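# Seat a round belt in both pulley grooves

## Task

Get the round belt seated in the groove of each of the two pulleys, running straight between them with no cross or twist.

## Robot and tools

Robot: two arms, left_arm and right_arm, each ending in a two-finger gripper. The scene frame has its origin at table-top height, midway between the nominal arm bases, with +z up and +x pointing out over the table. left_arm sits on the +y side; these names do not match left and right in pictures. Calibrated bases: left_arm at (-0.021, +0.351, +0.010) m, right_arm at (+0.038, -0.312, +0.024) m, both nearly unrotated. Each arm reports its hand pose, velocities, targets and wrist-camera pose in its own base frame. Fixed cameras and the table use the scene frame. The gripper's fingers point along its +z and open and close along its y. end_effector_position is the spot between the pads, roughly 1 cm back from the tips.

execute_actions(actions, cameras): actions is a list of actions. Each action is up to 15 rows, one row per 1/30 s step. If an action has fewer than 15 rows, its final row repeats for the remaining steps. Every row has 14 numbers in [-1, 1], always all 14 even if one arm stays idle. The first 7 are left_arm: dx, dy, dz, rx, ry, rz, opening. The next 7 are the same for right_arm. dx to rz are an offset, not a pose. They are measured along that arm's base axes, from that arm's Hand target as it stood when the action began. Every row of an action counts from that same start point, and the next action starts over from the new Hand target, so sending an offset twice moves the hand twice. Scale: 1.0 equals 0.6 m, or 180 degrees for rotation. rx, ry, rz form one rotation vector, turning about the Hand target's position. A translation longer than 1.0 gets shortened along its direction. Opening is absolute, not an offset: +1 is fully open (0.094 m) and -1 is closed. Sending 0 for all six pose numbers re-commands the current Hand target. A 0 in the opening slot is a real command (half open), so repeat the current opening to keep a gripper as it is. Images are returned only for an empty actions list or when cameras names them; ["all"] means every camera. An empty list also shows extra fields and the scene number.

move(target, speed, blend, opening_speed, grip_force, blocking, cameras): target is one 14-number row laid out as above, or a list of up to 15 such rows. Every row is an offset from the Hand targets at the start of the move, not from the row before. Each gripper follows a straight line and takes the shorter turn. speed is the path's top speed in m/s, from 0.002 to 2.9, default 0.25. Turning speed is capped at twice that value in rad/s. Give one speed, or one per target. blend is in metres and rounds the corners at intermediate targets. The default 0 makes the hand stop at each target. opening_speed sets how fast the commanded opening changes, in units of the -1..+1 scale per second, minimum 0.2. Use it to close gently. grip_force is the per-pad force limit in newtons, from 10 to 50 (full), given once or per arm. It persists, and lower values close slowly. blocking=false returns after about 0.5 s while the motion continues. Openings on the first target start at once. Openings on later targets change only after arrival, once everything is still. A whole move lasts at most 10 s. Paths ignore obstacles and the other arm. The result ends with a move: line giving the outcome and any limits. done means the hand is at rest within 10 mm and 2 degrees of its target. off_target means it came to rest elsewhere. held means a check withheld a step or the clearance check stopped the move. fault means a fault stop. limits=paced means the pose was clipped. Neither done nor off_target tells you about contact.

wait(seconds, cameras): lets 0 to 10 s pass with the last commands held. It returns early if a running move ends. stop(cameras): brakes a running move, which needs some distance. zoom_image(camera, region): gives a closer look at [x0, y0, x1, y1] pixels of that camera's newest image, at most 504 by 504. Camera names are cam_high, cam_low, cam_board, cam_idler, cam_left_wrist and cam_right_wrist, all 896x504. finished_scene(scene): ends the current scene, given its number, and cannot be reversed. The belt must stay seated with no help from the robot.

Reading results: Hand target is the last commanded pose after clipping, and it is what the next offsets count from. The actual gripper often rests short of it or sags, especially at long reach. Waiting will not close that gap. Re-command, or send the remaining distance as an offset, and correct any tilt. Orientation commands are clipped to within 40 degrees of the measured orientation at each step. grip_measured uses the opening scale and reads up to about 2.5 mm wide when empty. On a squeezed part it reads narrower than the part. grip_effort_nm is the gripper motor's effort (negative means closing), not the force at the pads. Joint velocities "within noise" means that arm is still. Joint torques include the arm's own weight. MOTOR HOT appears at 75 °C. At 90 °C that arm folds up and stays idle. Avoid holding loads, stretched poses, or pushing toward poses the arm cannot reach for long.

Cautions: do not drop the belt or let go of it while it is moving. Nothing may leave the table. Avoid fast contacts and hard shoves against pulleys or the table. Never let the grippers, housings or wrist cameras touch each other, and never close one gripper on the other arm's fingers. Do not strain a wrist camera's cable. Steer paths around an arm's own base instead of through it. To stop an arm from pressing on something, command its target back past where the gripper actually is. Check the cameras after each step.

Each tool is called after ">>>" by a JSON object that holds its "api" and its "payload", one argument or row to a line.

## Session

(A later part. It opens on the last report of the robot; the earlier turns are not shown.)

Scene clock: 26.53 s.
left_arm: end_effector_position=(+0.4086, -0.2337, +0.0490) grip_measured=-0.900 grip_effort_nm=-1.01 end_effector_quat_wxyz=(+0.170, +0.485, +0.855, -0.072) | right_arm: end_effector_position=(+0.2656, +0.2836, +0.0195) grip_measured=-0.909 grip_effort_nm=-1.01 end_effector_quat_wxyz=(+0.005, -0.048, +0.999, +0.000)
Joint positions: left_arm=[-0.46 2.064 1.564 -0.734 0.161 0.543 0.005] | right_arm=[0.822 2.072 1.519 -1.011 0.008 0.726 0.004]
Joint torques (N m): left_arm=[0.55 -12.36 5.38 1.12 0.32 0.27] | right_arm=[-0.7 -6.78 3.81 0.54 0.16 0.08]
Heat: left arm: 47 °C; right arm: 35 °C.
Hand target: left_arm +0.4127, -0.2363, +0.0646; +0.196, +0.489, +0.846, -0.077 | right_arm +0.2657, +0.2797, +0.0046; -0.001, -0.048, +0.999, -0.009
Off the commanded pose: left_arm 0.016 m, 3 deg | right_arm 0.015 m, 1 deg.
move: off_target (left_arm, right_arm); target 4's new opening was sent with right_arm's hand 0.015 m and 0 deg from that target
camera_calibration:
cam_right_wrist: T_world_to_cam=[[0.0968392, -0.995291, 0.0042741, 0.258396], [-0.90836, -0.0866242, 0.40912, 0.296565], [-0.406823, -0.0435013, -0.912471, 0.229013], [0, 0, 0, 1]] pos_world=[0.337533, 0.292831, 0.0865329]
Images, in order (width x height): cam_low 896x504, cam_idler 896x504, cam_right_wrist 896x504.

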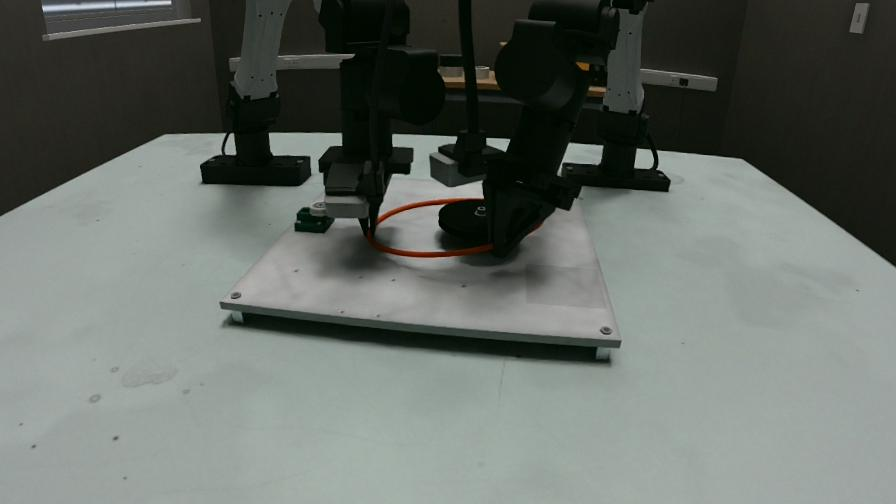

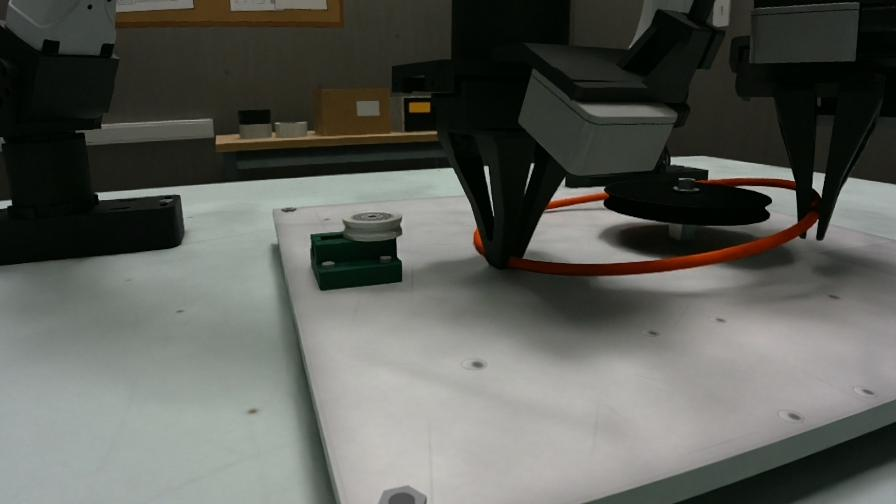

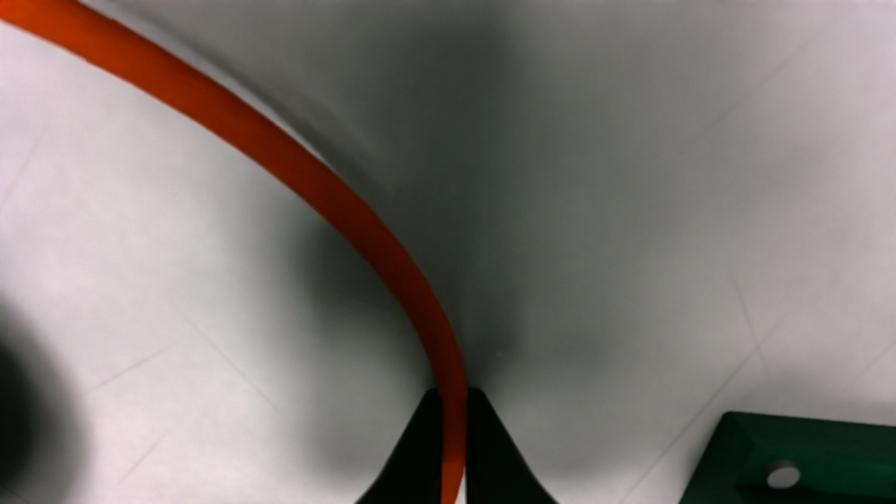

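>>> {"api": "move", "payload": {
  "target": [
    [0,0,-0.012,0,0,0,-0.98,0.005,0.004,0.095,0,0,0,-0.98]
  ],
  "speed": 0.1,
  "cameras": ["cam_idler"]
}}

>>> {"api": "zoom_image", "payload": {
  "camera": "cam_idler",
  "region": [560, 130, 880, 290]
}}

>>> {"api": "wait", "payload": {
  "seconds": 0,
  "cameras": ["cam_low"]
}}

>>> {"api": "zoom_image", "payload": {
  "camera": "cam_low",
  "region": [380, 160, 580, 290]
}}

Scene clock: 28.40 s.
left_arm: end_effector_position=(+0.4091, -0.2343, +0.0453) grip_measured=-0.900 grip_effort_nm=-1.01 end_effector_quat_wxyz=(+0.174, +0.485, +0.854, -0.073) | right_arm: end_effector_position=(+0.2635, +0.2814, +0.0492) grip_measured=-0.909 grip_effort_nm=-1.01 end_effector_quat_wxyz=(-0.010, -0.048, +0.999, -0.015)
Joint positions: left_arm=[-0.46 2.064 1.545 -0.707 0.163 0.544 0.005] | right_arm=[0.822 2.072 1.64 -1.175 0.008 0.726 0.004]
Joint torques (N m): left_arm=[0.55 -11.78 5.33 1.13 0.31 0.27] | right_arm=[-0.91 -10.47 7.66 -0.02 0.16 0.04]
Heat: left arm: 48 °C; right arm: 36 °C.
Hand target: left_arm +0.4127, -0.2362, +0.0574; +0.196, +0.490, +0.846, -0.076 | right_arm +0.2687, +0.2821, +0.0617; -0.001, -0.048, +0.999, -0.009
Off the commanded pose: left_arm 0.013 m, 3 deg | right_arm 0.013 m, 1 deg.
move: off_target (left_arm, right_arm)
Images, in order (width x height): cam_idler 896x504.

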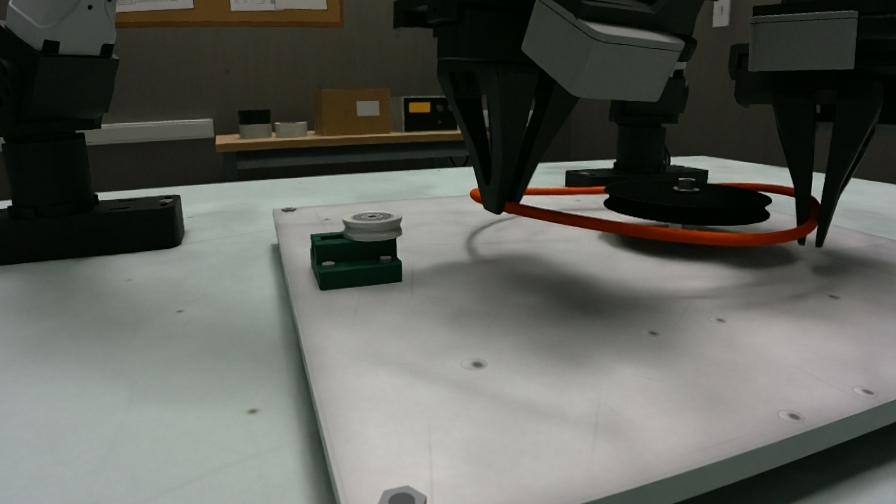

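Scaled by 1.575 from the camera's 896x504 image, which has a finer 1280x720 frame.

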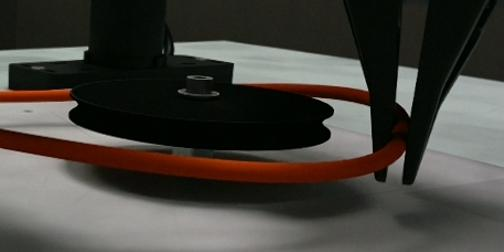

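Scene clock: 28.40 s.
left_arm: end_effector_position=(+0.4091, -0.2343, +0.0453) grip_measured=-0.900 grip_effort_nm=-1.01 end_effector_quat_wxyz=(+0.174, +0.485, +0.854, -0.073) | right_arm: end_effector_position=(+0.2635, +0.2814, +0.0492) grip_measured=-0.909 grip_effort_nm=-1.01 end_effector_quat_wxyz=(-0.010, -0.048, +0.999, -0.015)
Joint positions: left_arm=[-0.46 2.064 1.545 -0.707 0.163 0.544 0.005] | right_arm=[0.822 2.072 1.64 -1.175 0.008 0.726 0.004]
Joint torques (N m): left_arm=[0.55 -11.78 5.33 1.13 0.31 0.27] | right_arm=[-0.91 -10.47 7.66 -0.02 0.16 0.04]
Heat: left arm: 48 °C; right arm: 36 °C.
Hand target: left_arm +0.4127, -0.2362, +0.0574; +0.196, +0.490, +0.846, -0.076 | right_arm +0.2687, +0.2821, +0.0617; -0.001, -0.048, +0.999, -0.009
Tool commands: left_gripper/opening=-0.98 right_gripper/opening=-0.98
Off the commanded pose: left_arm 0.013 m, 3 deg | right_arm 0.013 m, 1 deg.
Images, in order (width x height): cam_low 896x504.

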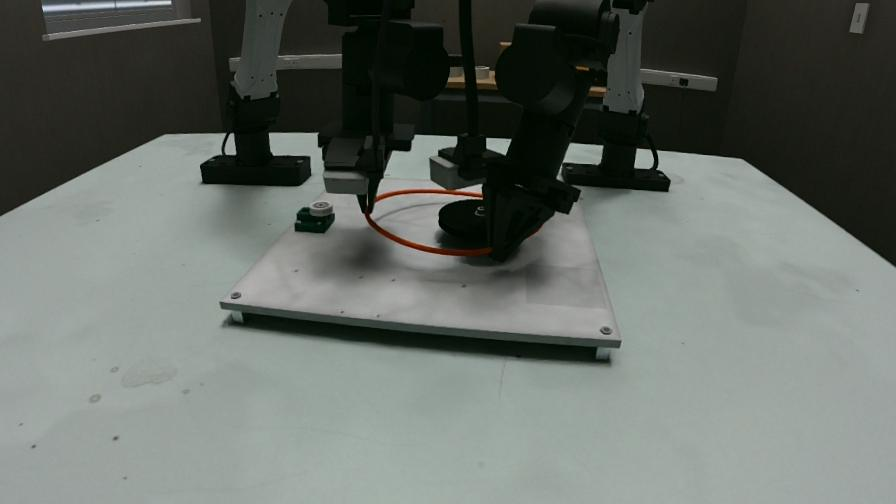

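Scaled by 2.520 from the camera's 896x504 image, which has a finer 1280x720 frame.

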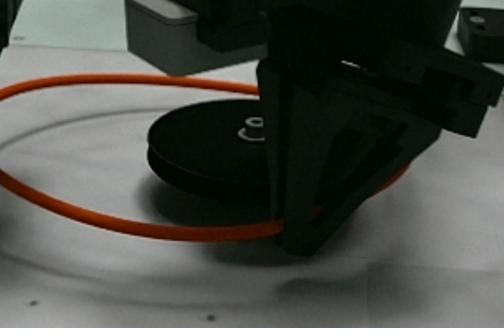

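>>> {"api": "move", "payload": {
  "target": [
    [0,0,0.014,0,-0.03,0,-0.98,0.0,0.0,0.0,0,0,0,-0.98]
  ],
  "speed": 0.1,
  "cameras": ["cam_idler","cam_low"]
}}

>>> {"api": "zoom_image", "payload": {
  "camera": "cam_idler",
  "region": [560, 130, 880, 290]
}}

>>> {"api": "zoom_image", "payload": {
  "camera": "cam_low",
  "region": [380, 160, 580, 290]
}}

Scene clock: 30.87 s.
left_arm: end_effector_position=(+0.4083, -0.2338, +0.0494) grip_measured=-0.900 grip_effort_nm=-1.01 end_effector_quat_wxyz=(+0.208, +0.486, +0.847, -0.064) | right_arm: end_effector_position=(+0.2635, +0.2814, +0.0492) grip_measured=-0.909 grip_effort_nm=-1.01 end_effector_quat_wxyz=(-0.010, -0.048, +0.999, -0.016)
Joint positions: left_arm=[-0.466 2.004 1.447 -0.599 0.147 0.545 0.005] | right_arm=[0.822 2.072 1.64 -1.175 0.008 0.725 0.004]
Joint torques (N m): left_arm=[-0.51 -12.27 5.37 1.27 -0.03 0.27] | right_arm=[-0.92 -10.39 7.6 -0.01 0.16 0.06]
Heat: left arm: 49 °C; right arm: 37 °C.
Hand target: left_arm +0.4127, -0.2363, +0.0659; +0.236, +0.493, +0.836, -0.053 | right_arm +0.2687, +0.2822, +0.0617; -0.001, -0.048, +0.999, -0.009
Off the commanded pose: left_arm 0.017 m, 4 deg | right_arm 0.014 m, 1 deg.
move: off_target (left_arm, right_arm)
Images, in order (width x height): cam_low 896x504, cam_idler 896x504.

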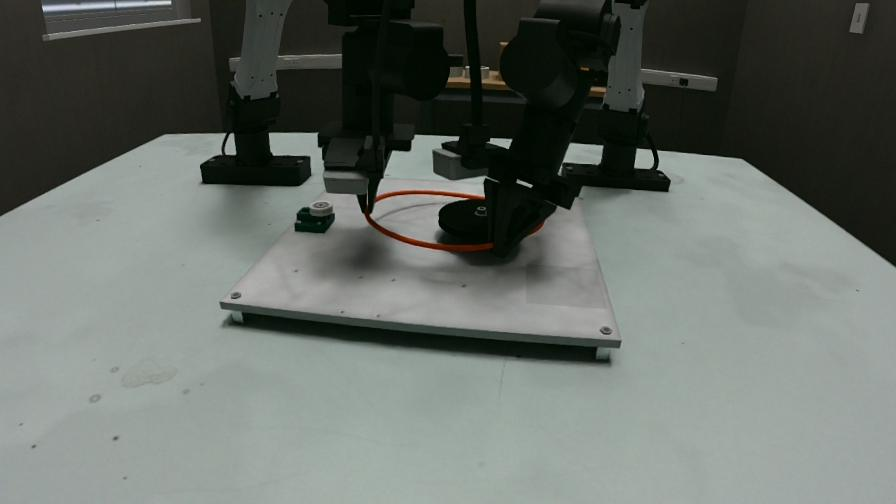

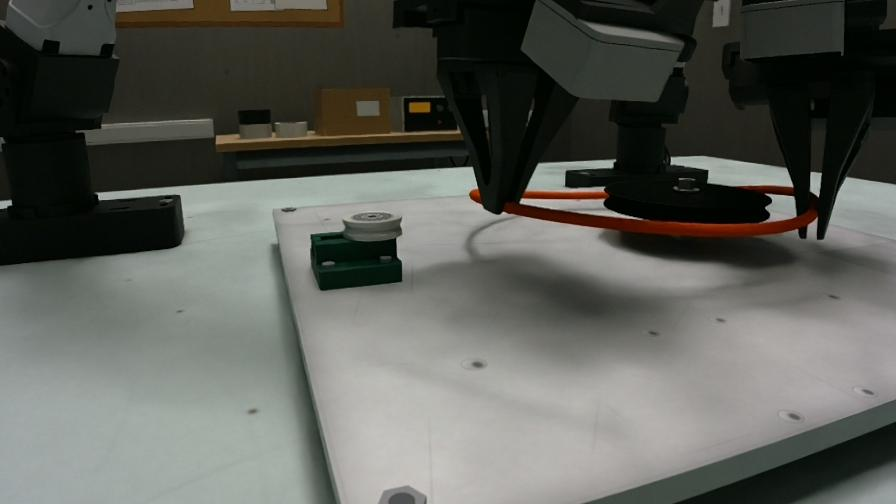

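Scaled by 1.575 from the camera's 896x504 image, which has a finer 1280x720 frame.

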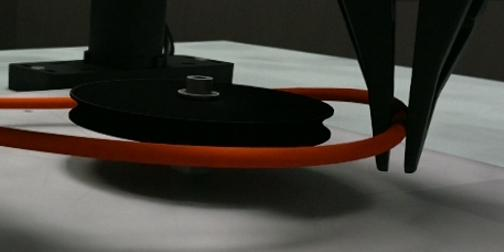

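Scaled by 2.520 from the camera's 896x504 image, which has a finer 1280x720 frame.

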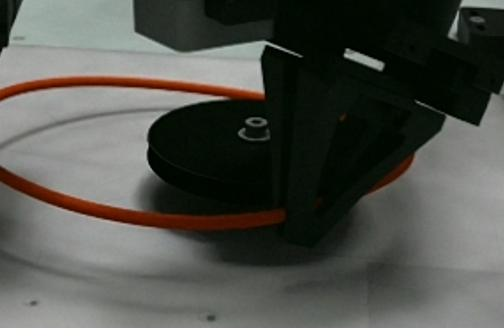

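>>> {"api": "move", "payload": {
  "target": [
    [0,0,-0.004,0,-0.02,0,-0.98,0.0,-0.005,0.0,0,0,0,-0.98],
    [0.003,-0.03,-0.006,0,-0.02,0,-0.98,0.0,-0.045,0.0,0,0,0,-0.98],
    [0.004,-0.055,-0.008,0,-0.02,0,-0.98,0.0,-0.08,0.0,0,0,0,-0.98]
  ],
  "speed": 0.1,
  "blend": [0.005,0.01,0],
  "cameras": ["cam_idler","cam_low"]
}}

>>> {"api": "zoom_image", "payload": {
  "camera": "cam_idler",
  "region": [560, 130, 880, 290]
}}

>>> {"api": "zoom_image", "payload": {
  "camera": "cam_low",
  "region": [380, 160, 580, 290]
}}

Scene clock: 33.23 s.
left_arm: end_effector_position=(+0.4029, -0.2637, +0.0498) grip_measured=-0.900 grip_effort_nm=-1.01 end_effector_quat_wxyz=(+0.242, +0.503, +0.828, -0.044) | right_arm: end_effector_position=(+0.2689, +0.2386, +0.0521) grip_measured=-0.909 grip_effort_nm=-1.01 end_effector_quat_wxyz=(-0.009, -0.049, +0.999, -0.012)
Joint positions: left_arm=[-0.549 1.991 1.4 -0.489 0.084 0.522 0.005] | right_arm=[0.73 1.964 1.495 -1.131 0.008 0.633 0.004]
Joint torques (N m): left_arm=[-0.16 -8.49 9.42 1.23 -0.06 -0.12] | right_arm=[-0.83 -11.08 4.68 0.12 0.15 0.11]
Heat: left arm: 49 °C; right arm: 38 °C.
Hand target: left_arm +0.4151, -0.2692, +0.0610; +0.262, +0.494, +0.828, -0.038 | right_arm +0.2687, +0.2342, +0.0616; -0.001, -0.048, +0.999, -0.009
Off the commanded pose: left_arm 0.017 m, 3 deg | right_arm 0.011 m, 1 deg.
move: off_target (left_arm, right_arm)
Images, in order (width x height): cam_low 896x504, cam_idler 896x504.

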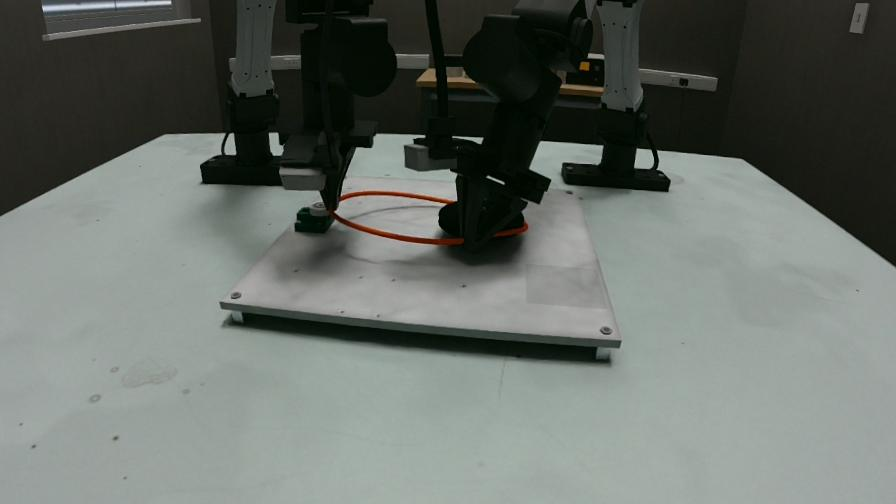

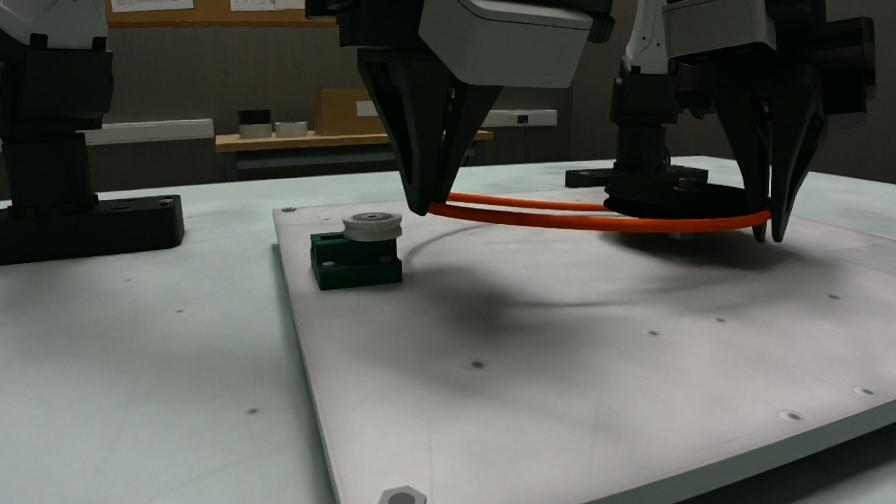

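Scaled by 1.575 from the camera's 896x504 image, which has a finer 1280x720 frame.

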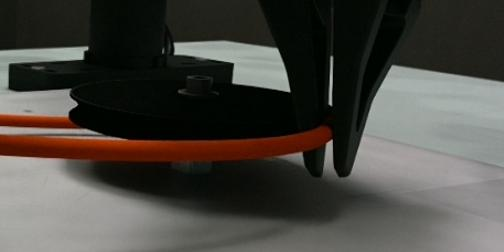

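Scaled by 2.520 from the camera's 896x504 image, which has a finer 1280x720 frame.

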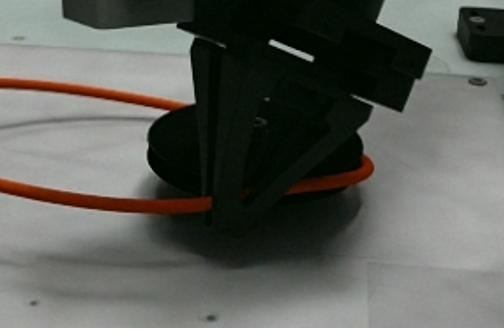

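>>> {"api": "move", "payload": {
  "target": [
    [0.002,-0.018,0.004,0,0,0,-0.98,0.0,-0.045,0.003,0,0,0,-0.98]
  ],
  "speed": 0.08,
  "cameras": ["cam_idler","cam_low"]
}}

>>> {"api": "zoom_image", "payload": {
  "camera": "cam_idler",
  "region": [560, 130, 880, 290]
}}

>>> {"api": "zoom_image", "payload": {
  "camera": "cam_low",
  "region": [380, 160, 580, 290]
}}

Scene clock: 34.97 s.
left_arm: end_effector_position=(+0.4059, -0.2786, +0.0535) grip_measured=-0.900 grip_effort_nm=-1.01 end_effector_quat_wxyz=(+0.250, +0.505, +0.824, -0.049) | right_arm: end_effector_position=(+0.2719, +0.2175, +0.0554) grip_measured=-0.909 grip_effort_nm=-1.01 end_effector_quat_wxyz=(-0.002, -0.051, +0.999, -0.003)
Joint positions: left_arm=[-0.572 2.014 1.441 -0.489 0.083 0.506 0.005] | right_arm=[0.676 1.897 1.417 -1.096 0.003 0.573 0.004]
Joint torques (N m): left_arm=[0.05 -8.76 9.54 1.08 -0.17 -0.13] | right_arm=[-1.25 -10.56 4.49 0.04 0.2 0.04]
Heat: left arm: 49 °C; right arm: 38 °C.
Hand target: left_arm +0.4163, -0.2801, +0.0634; +0.262, +0.494, +0.828, -0.038 | right_arm +0.2687, +0.2072, +0.0636; +0.000, -0.048, +0.999, -0.009
Off the commanded pose: left_arm 0.014 m, 2 deg | right_arm 0.013 m, 1 deg.
move: off_target (left_arm, right_arm)
Images, in order (width x height): cam_low 896x504, cam_idler 896x504.

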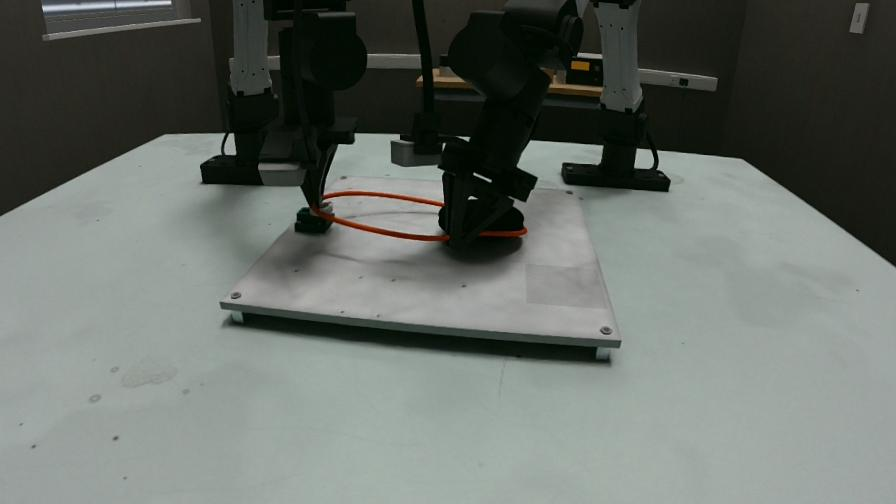

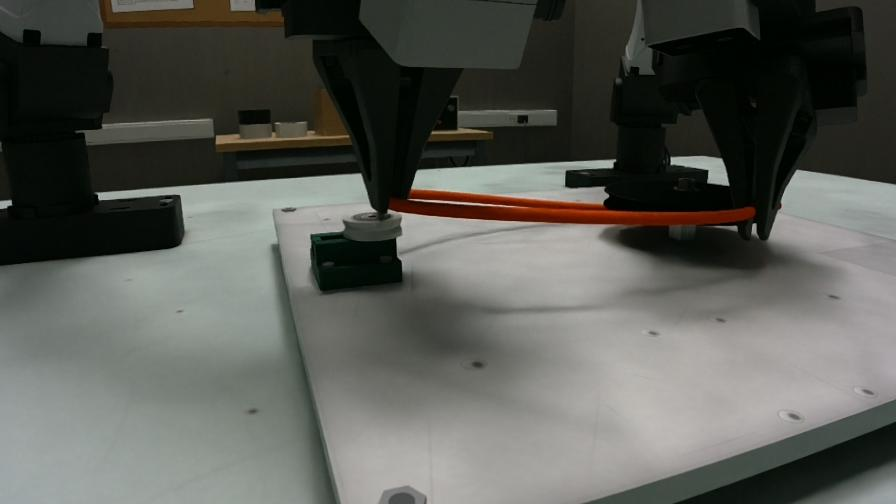

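Scaled by 1.575 from the camera's 896x504 image, which has a finer 1280x720 frame.

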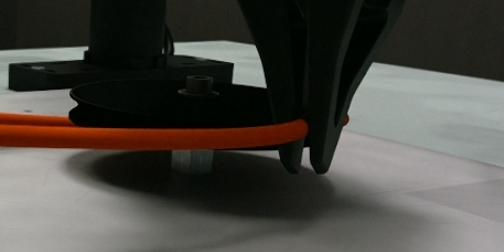

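Scaled by 2.520 from the camera's 896x504 image, which has a finer 1280x720 frame.

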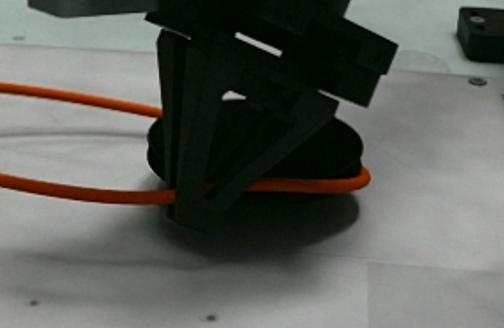

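>>> {"api": "move", "payload": {
  "target": [
    [0,0.012,0.004,0.025,0,0,-0.98,0.0,0.015,0.0,0,0,0,-0.98],
    [0,-0.006,0.006,0.025,0,0,-0.98,0.0,0,0.0,0,0,0,-0.98]
  ],
  "speed": 0.08,
  "cameras": ["cam_idler","cam_low"]
}}

>>> {"api": "zoom_image", "payload": {
  "camera": "cam_idler",
  "region": [560, 130, 880, 290]
}}

>>> {"api": "zoom_image", "payload": {
  "camera": "cam_low",
  "region": [380, 160, 580, 290]
}}

Scene clock: 37.40 s.
left_arm: end_effector_position=(+0.4077, -0.2807, +0.0570) grip_measured=-0.900 grip_effort_nm=-1.01 end_effector_quat_wxyz=(+0.231, +0.512, +0.827, -0.014) | right_arm: end_effector_position=(+0.2726, +0.2177, +0.0554) grip_measured=-0.909 grip_effort_nm=-1.01 end_effector_quat_wxyz=(-0.001, -0.050, +0.999, -0.001)
Joint positions: left_arm=[-0.6 2.047 1.527 -0.584 0.007 0.506 0.005] | right_arm=[0.674 1.897 1.417 -1.093 0.001 0.574 0.004]
Joint torques (N m): left_arm=[-0.2 -8.96 9.63 1.02 -0.2 -0.08] | right_arm=[-1.24 -10.62 4.64 -0.03 0.21 0.04]
Heat: left arm: 49 °C; right arm: 39 °C.
Hand target: left_arm +0.4163, -0.2836, +0.0670; +0.242, +0.504, +0.829, -0.005 | right_arm +0.2688, +0.2071, +0.0636; +0.000, -0.048, +0.999, -0.009
Off the commanded pose: left_arm 0.014 m, 2 deg | right_arm 0.014 m, 1 deg.
move: off_target (left_arm, right_arm)
Images, in order (width x height): cam_low 896x504, cam_idler 896x504.

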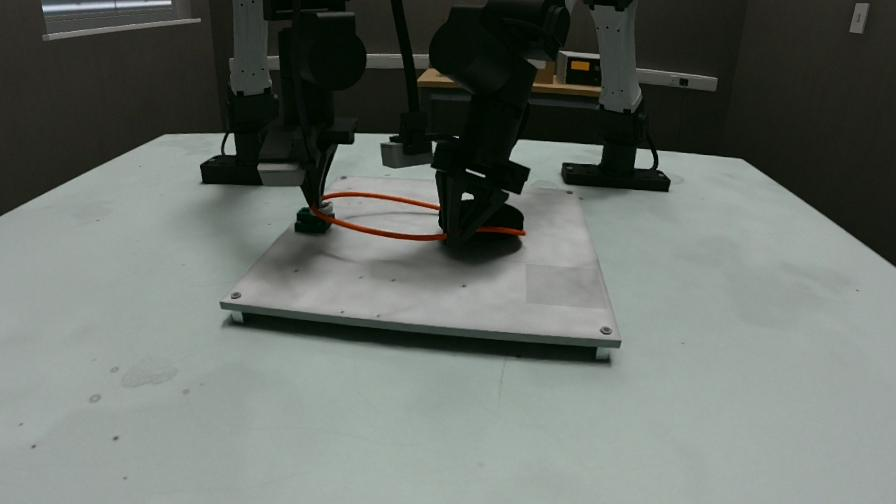

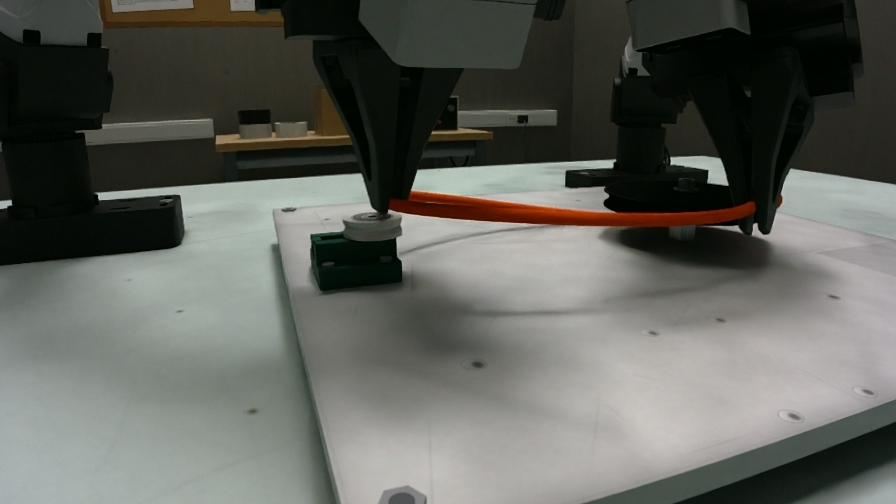

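Scaled by 1.575 from the camera's 896x504 image, which has a finer 1280x720 frame.

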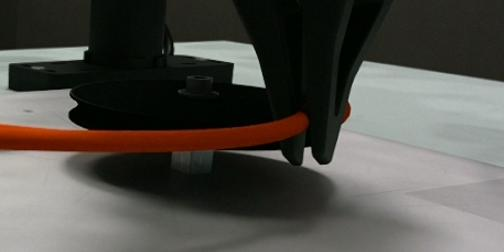

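Scaled by 2.520 from the camera's 896x504 image, which has a finer 1280x720 frame.

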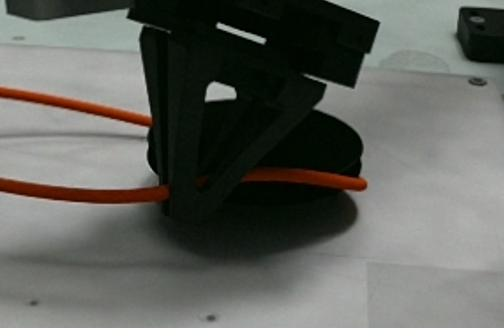

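>>> {"api": "move", "payload": {
  "target": [
    [0,0.02,-0.01,0,0.0,0,-0.98,0.0,0.03,-0.01,0,0,0,-0.98],
    [-0.003,0.075,-0.015,0,0.02,0,-0.98,0.0,0.11,-0.008,0,0,0,-0.98],
    [-0.003,0.07,0.0,0,0.03,0,-0.98,0.0,0.1,-0.003,0,0,0,-0.98]
  ],
  "speed": 0.1,
  "cameras": ["cam_idler","cam_low"]
}}

>>> {"api": "zoom_image", "payload": {
  "camera": "cam_idler",
  "region": [560, 130, 880, 290]
}}

>>> {"api": "zoom_image", "payload": {
  "camera": "cam_low",
  "region": [380, 160, 580, 290]
}}

Scene clock: 40.73 s.
left_arm: end_effector_position=(+0.4032, -0.2374, +0.0439) grip_measured=-0.900 grip_effort_nm=-1.01 end_effector_quat_wxyz=(+0.175, +0.504, +0.846, -0.027) | right_arm: end_effector_position=(+0.2658, +0.2718, +0.0574) grip_measured=-0.909 grip_effort_nm=-1.01 end_effector_quat_wxyz=(-0.002, -0.053, +0.999, -0.003)
Joint positions: left_arm=[-0.509 2.047 1.519 -0.693 0.063 0.554 0.005] | right_arm=[0.797 2.017 1.592 -1.153 0.001 0.691 0.004]
Joint torques (N m): left_arm=[0.8 -11.28 9.36 0.86 0.2 0.19] | right_arm=[-1.1 -8.98 6.74 -0.01 0.24 0.1]
Heat: left arm: 49 °C; right arm: 39 °C.
Hand target: left_arm +0.4144, -0.2417, +0.0670; +0.203, +0.503, +0.840, -0.029 | right_arm +0.2688, +0.2671, +0.0617; +0.000, -0.048, +0.999, -0.009
Off the commanded pose: left_arm 0.026 m, 3 deg | right_arm 0.007 m, 1 deg.
move: off_target (left_arm)
Images, in order (width x height): cam_low 896x504, cam_idler 896x504.

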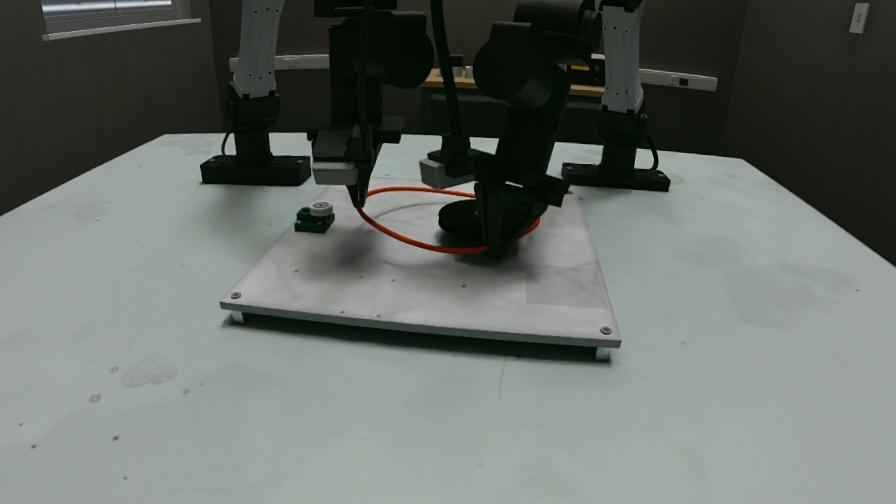

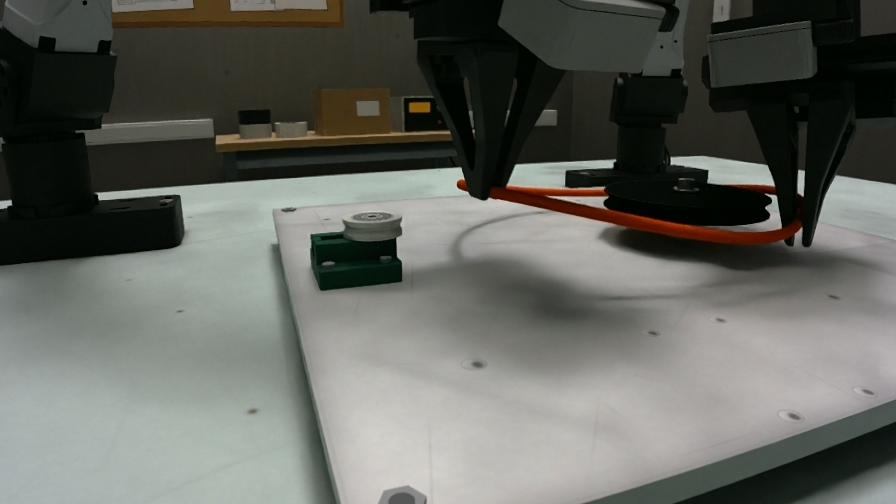

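Scaled by 1.575 from the camera's 896x504 image, which has a finer 1280x720 frame.

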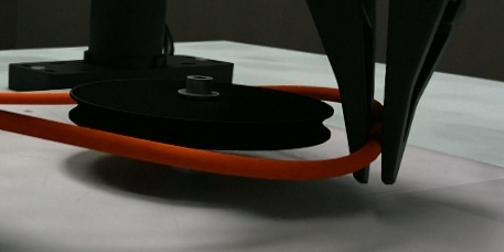

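Scaled by 2.520 from the camera's 896x504 image, which has a finer 1280x720 frame.

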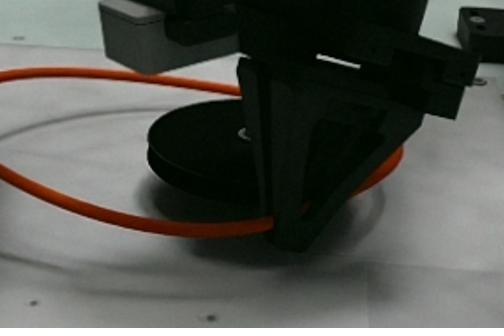

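>>> {"api": "move", "payload": {
  "target": [
    [0,0.004,0.012,0,-0.012,0,-0.98,0.0,0.0,-0.006,0,0,0,-0.98],
    [0.002,-0.025,0.003,0,-0.012,0,-0.98,0.0,-0.025,-0.004,0,0,0,-0.98],
    [0.003,-0.046,0.0,0,-0.012,0,-0.98,0.0,-0.06,-0.004,0,0,0,-0.98]
  ],
  "speed": 0.1,
  "blend": [0,0.01,0],
  "cameras": ["cam_idler","cam_low"]
}}

>>> {"api": "zoom_image", "payload": {
  "camera": "cam_idler",
  "region": [560, 130, 880, 290]
}}

>>> {"api": "zoom_image", "payload": {
  "camera": "cam_low",
  "region": [380, 160, 580, 290]
}}

Scene clock: 43.53 s.
left_arm: end_effector_position=(+0.4009, -0.2661, +0.0551) grip_measured=-0.900 grip_effort_nm=-1.01 end_effector_quat_wxyz=(+0.196, +0.514, +0.835, -0.031) | right_arm: end_effector_position=(+0.2675, +0.2357, +0.0506) grip_measured=-0.909 grip_effort_nm=-1.01 end_effector_quat_wxyz=(-0.012, -0.048, +0.999, -0.010)
Joint positions: left_arm=[-0.566 2.05 1.554 -0.68 0.056 0.527 0.005] | right_arm=[0.723 1.957 1.478 -1.125 0.001 0.626 0.004]
Joint torques (N m): left_arm=[0.29 -8.94 9.61 1.11 -0.17 -0.05] | right_arm=[-0.84 -10.82 4.74 0.2 0.22 0.1]
Motor temperatures (°C): left_arm=[26 49 33 33 25 25 29] | right_arm=[26 40 33 27 24 27 27]
Heat: left arm: 49 °C; right arm: 40 °C.
Hand target: left_arm +0.4162, -0.2693, +0.0670; +0.219, +0.504, +0.836, -0.020 | right_arm +0.2686, +0.2311, +0.0592; -0.001, -0.048, +0.999, -0.009
Off the commanded pose: left_arm 0.020 m, 3 deg | right_arm 0.010 m, 1 deg.
move: off_target (left_arm); blend cut to 0.0092 m at target 2
Images, in order (width x height): cam_low 896x504, cam_idler 896x504.

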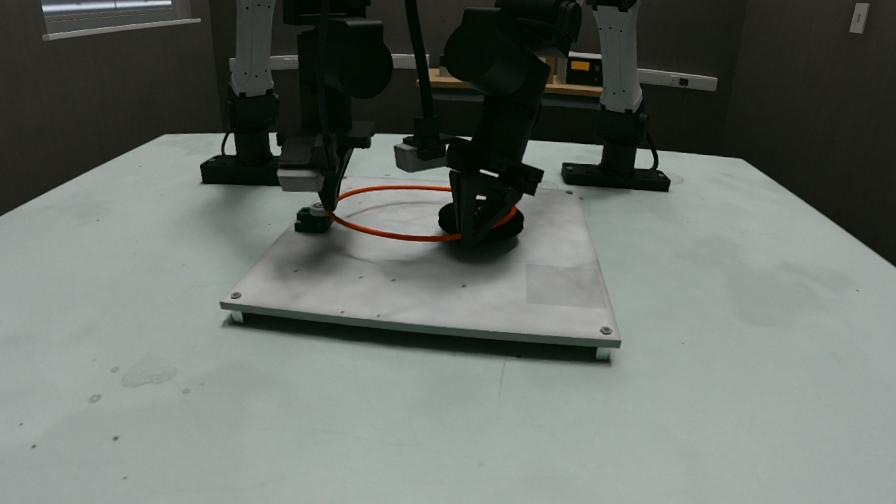

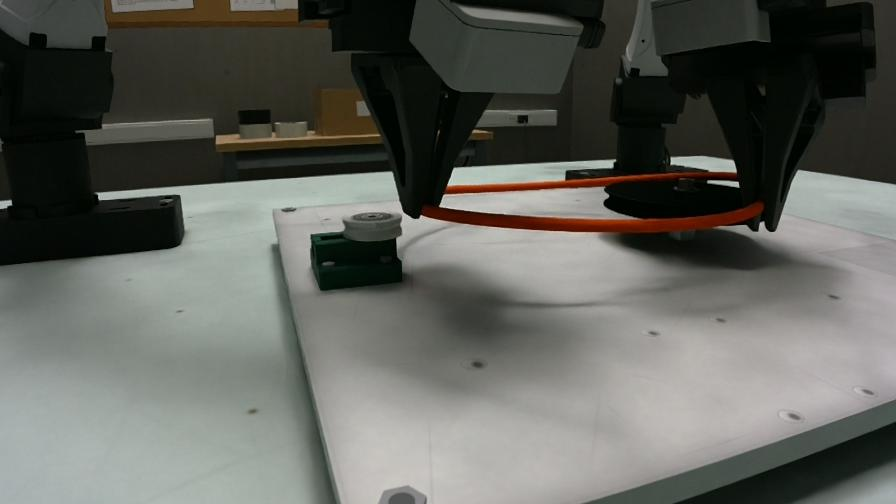

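Scaled by 1.575 from the camera's 896x504 image, which has a finer 1280x720 frame.

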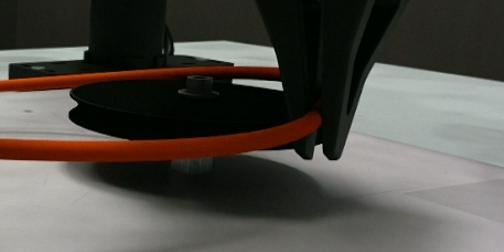

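Scaled by 2.520 from the camera's 896x504 image, which has a finer 1280x720 frame.

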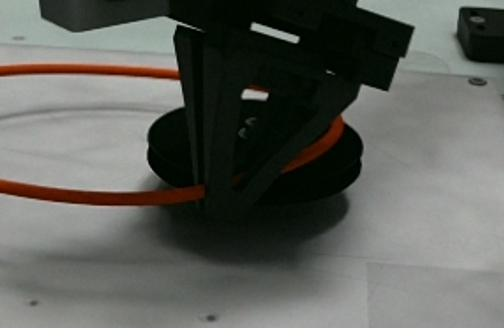

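>>> {"api": "move", "payload": {
  "target": [
    [0,0.05,0.0,0,0,0,-0.98,0.0,0.07,0.0,0,0,0,-0.98],
    [0,0.05,0.0,-0.02,-0.017,0,-0.98,0.0,0.06,0.0,0,0,0,-0.98],
    [0,0,-0.004,-0.02,-0.017,0,-0.98,0.0,0.0,0.005,0,0,0,-0.98]
  ],
  "speed": 0.1,
  "cameras": ["cam_idler","cam_low"]
}}

>>> {"api": "zoom_image", "payload": {
  "camera": "cam_idler",
  "region": [560, 130, 880, 290]
}}

>>> {"api": "zoom_image", "payload": {
  "camera": "cam_low",
  "region": [380, 160, 580, 290]
}}

Scene clock: 48.17 s.
left_arm: end_effector_position=(+0.4030, -0.2645, +0.0528) grip_measured=-0.900 grip_effort_nm=-1.01 end_effector_quat_wxyz=(+0.236, +0.507, +0.828, -0.039) | right_arm: end_effector_position=(+0.2688, +0.2372, +0.0537) grip_measured=-0.909 grip_effort_nm=-1.01 end_effector_quat_wxyz=(-0.009, -0.048, +0.999, -0.008)
Joint positions: left_arm=[-0.554 1.998 1.431 -0.527 0.074 0.527 0.005] | right_arm=[0.723 1.954 1.488 -1.129 0.001 0.626 0.004]
Joint torques (N m): left_arm=[0.09 -8.62 9.44 1.23 -0.08 -0.11] | right_arm=[-0.8 -10.99 4.6 0.12 0.2 0.02]
Heat: left arm: 49 °C; right arm: 40 °C.
Hand target: left_arm +0.4163, -0.2692, +0.0646; +0.257, +0.497, +0.828, -0.032 | right_arm +0.2687, +0.2311, +0.0623; +0.000, -0.048, +0.999, -0.009
Off the commanded pose: left_arm 0.018 m, 3 deg | right_arm 0.010 m, 1 deg.
move: off_target (left_arm)
Images, in order (width x height): cam_low 896x504, cam_idler 896x504.

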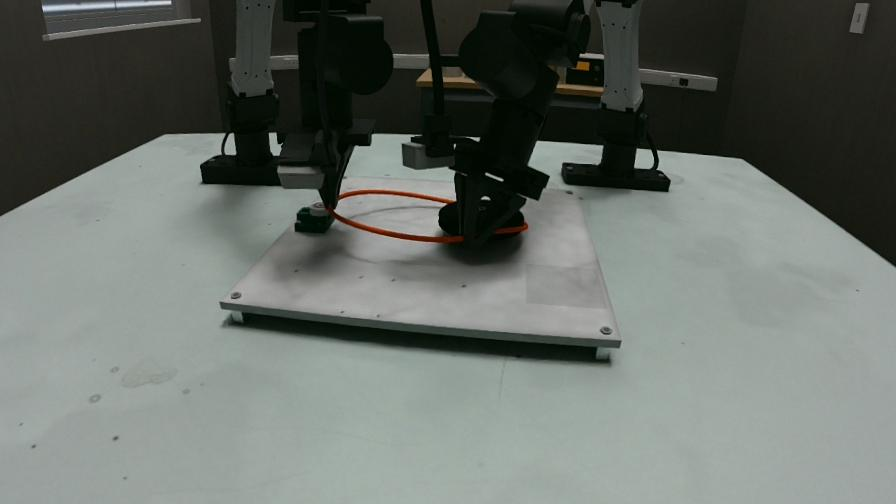

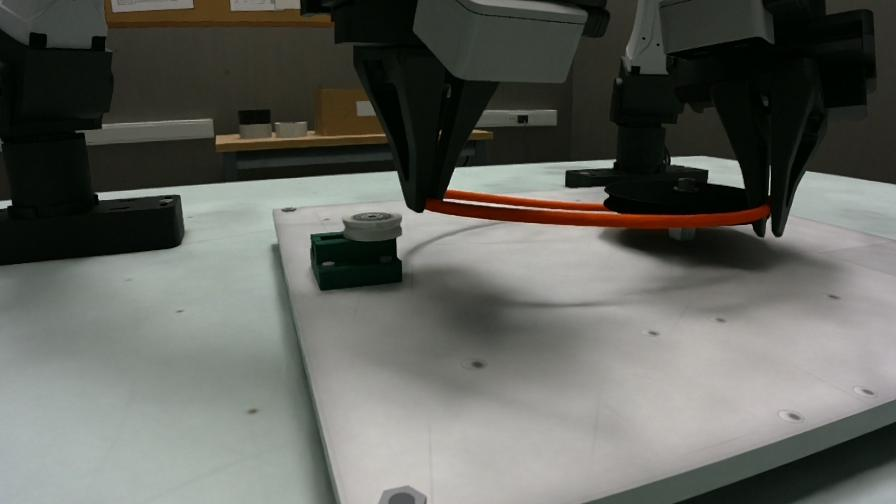

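Scaled by 1.575 from the camera's 896x504 image, which has a finer 1280x720 frame.

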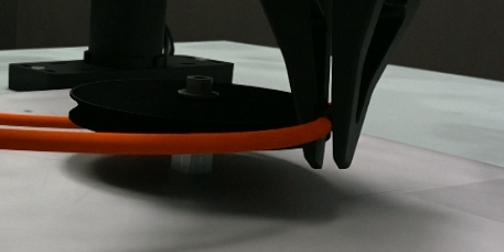

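Scaled by 2.520 from the camera's 896x504 image, which has a finer 1280x720 frame.

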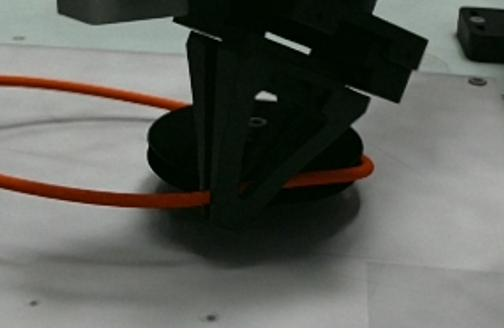

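>>> {"api": "move", "payload": {
  "target": [
    [0.002,-0.014,0.005,0,0.004,0,-0.98,0.0,-0.045,0.006,0,0,0,-0.98]
  ],
  "speed": 0.08,
  "cameras": ["cam_idler","cam_low"]
}}

>>> {"api": "zoom_image", "payload": {
  "camera": "cam_idler",
  "region": [560, 130, 880, 290]
}}

>>> {"api": "zoom_image", "payload": {
  "camera": "cam_low",
  "region": [380, 160, 580, 290]
}}

Scene clock: 49.80 s.
left_arm: end_effector_position=(+0.4078, -0.2769, +0.0583) grip_measured=-0.900 grip_effort_nm=-1.01 end_effector_quat_wxyz=(+0.241, +0.508, +0.826, -0.043) | right_arm: end_effector_position=(+0.2732, +0.2171, +0.0582) grip_measured=-0.909 grip_effort_nm=-1.01 end_effector_quat_wxyz=(+0.001, -0.052, +0.999, +0.002)
Joint positions: left_arm=[-0.571 2.022 1.483 -0.541 0.074 0.515 0.005] | right_arm=[0.67 1.889 1.416 -1.094 -0.002 0.566 0.004]
Joint torques (N m): left_arm=[0.39 -8.79 9.55 1.02 -0.09 -0.15] | right_arm=[-1.66 -10.59 4.67 -0.09 0.23 0.07]
Heat: left arm: 49 °C; right arm: 41 °C.
Hand target: left_arm +0.4174, -0.2776, +0.0676; +0.251, +0.497, +0.830, -0.035 | right_arm +0.2687, +0.2041, +0.0659; -0.001, -0.048, +0.999, -0.009
Off the commanded pose: left_arm 0.013 m, 2 deg | right_arm 0.016 m, 1 deg.
move: off_target (left_arm, right_arm)
Images, in order (width x height): cam_low 896x504, cam_idler 896x504.

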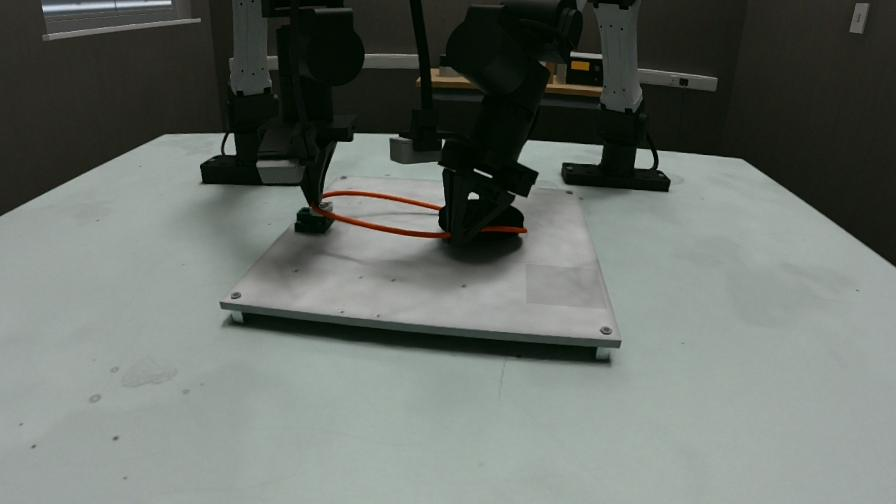

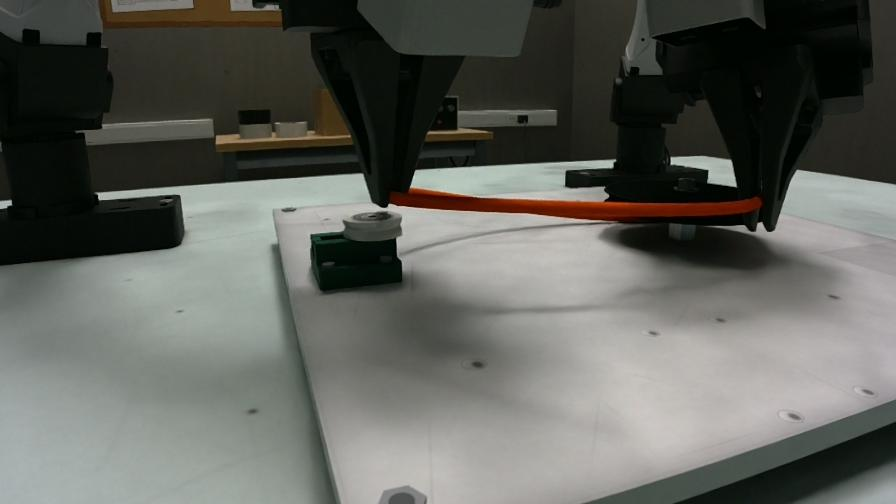

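Scaled by 1.575 from the camera's 896x504 image, which has a finer 1280x720 frame.

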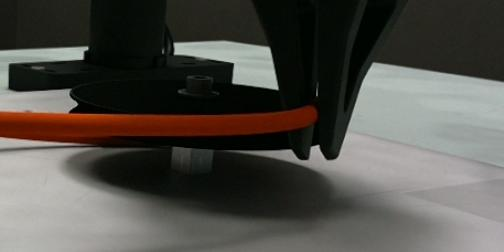

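Scaled by 2.520 from the camera's 896x504 image, which has a finer 1280x720 frame.

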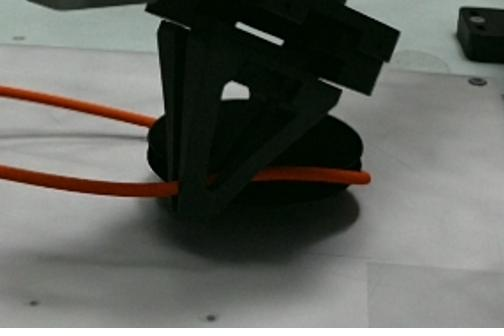

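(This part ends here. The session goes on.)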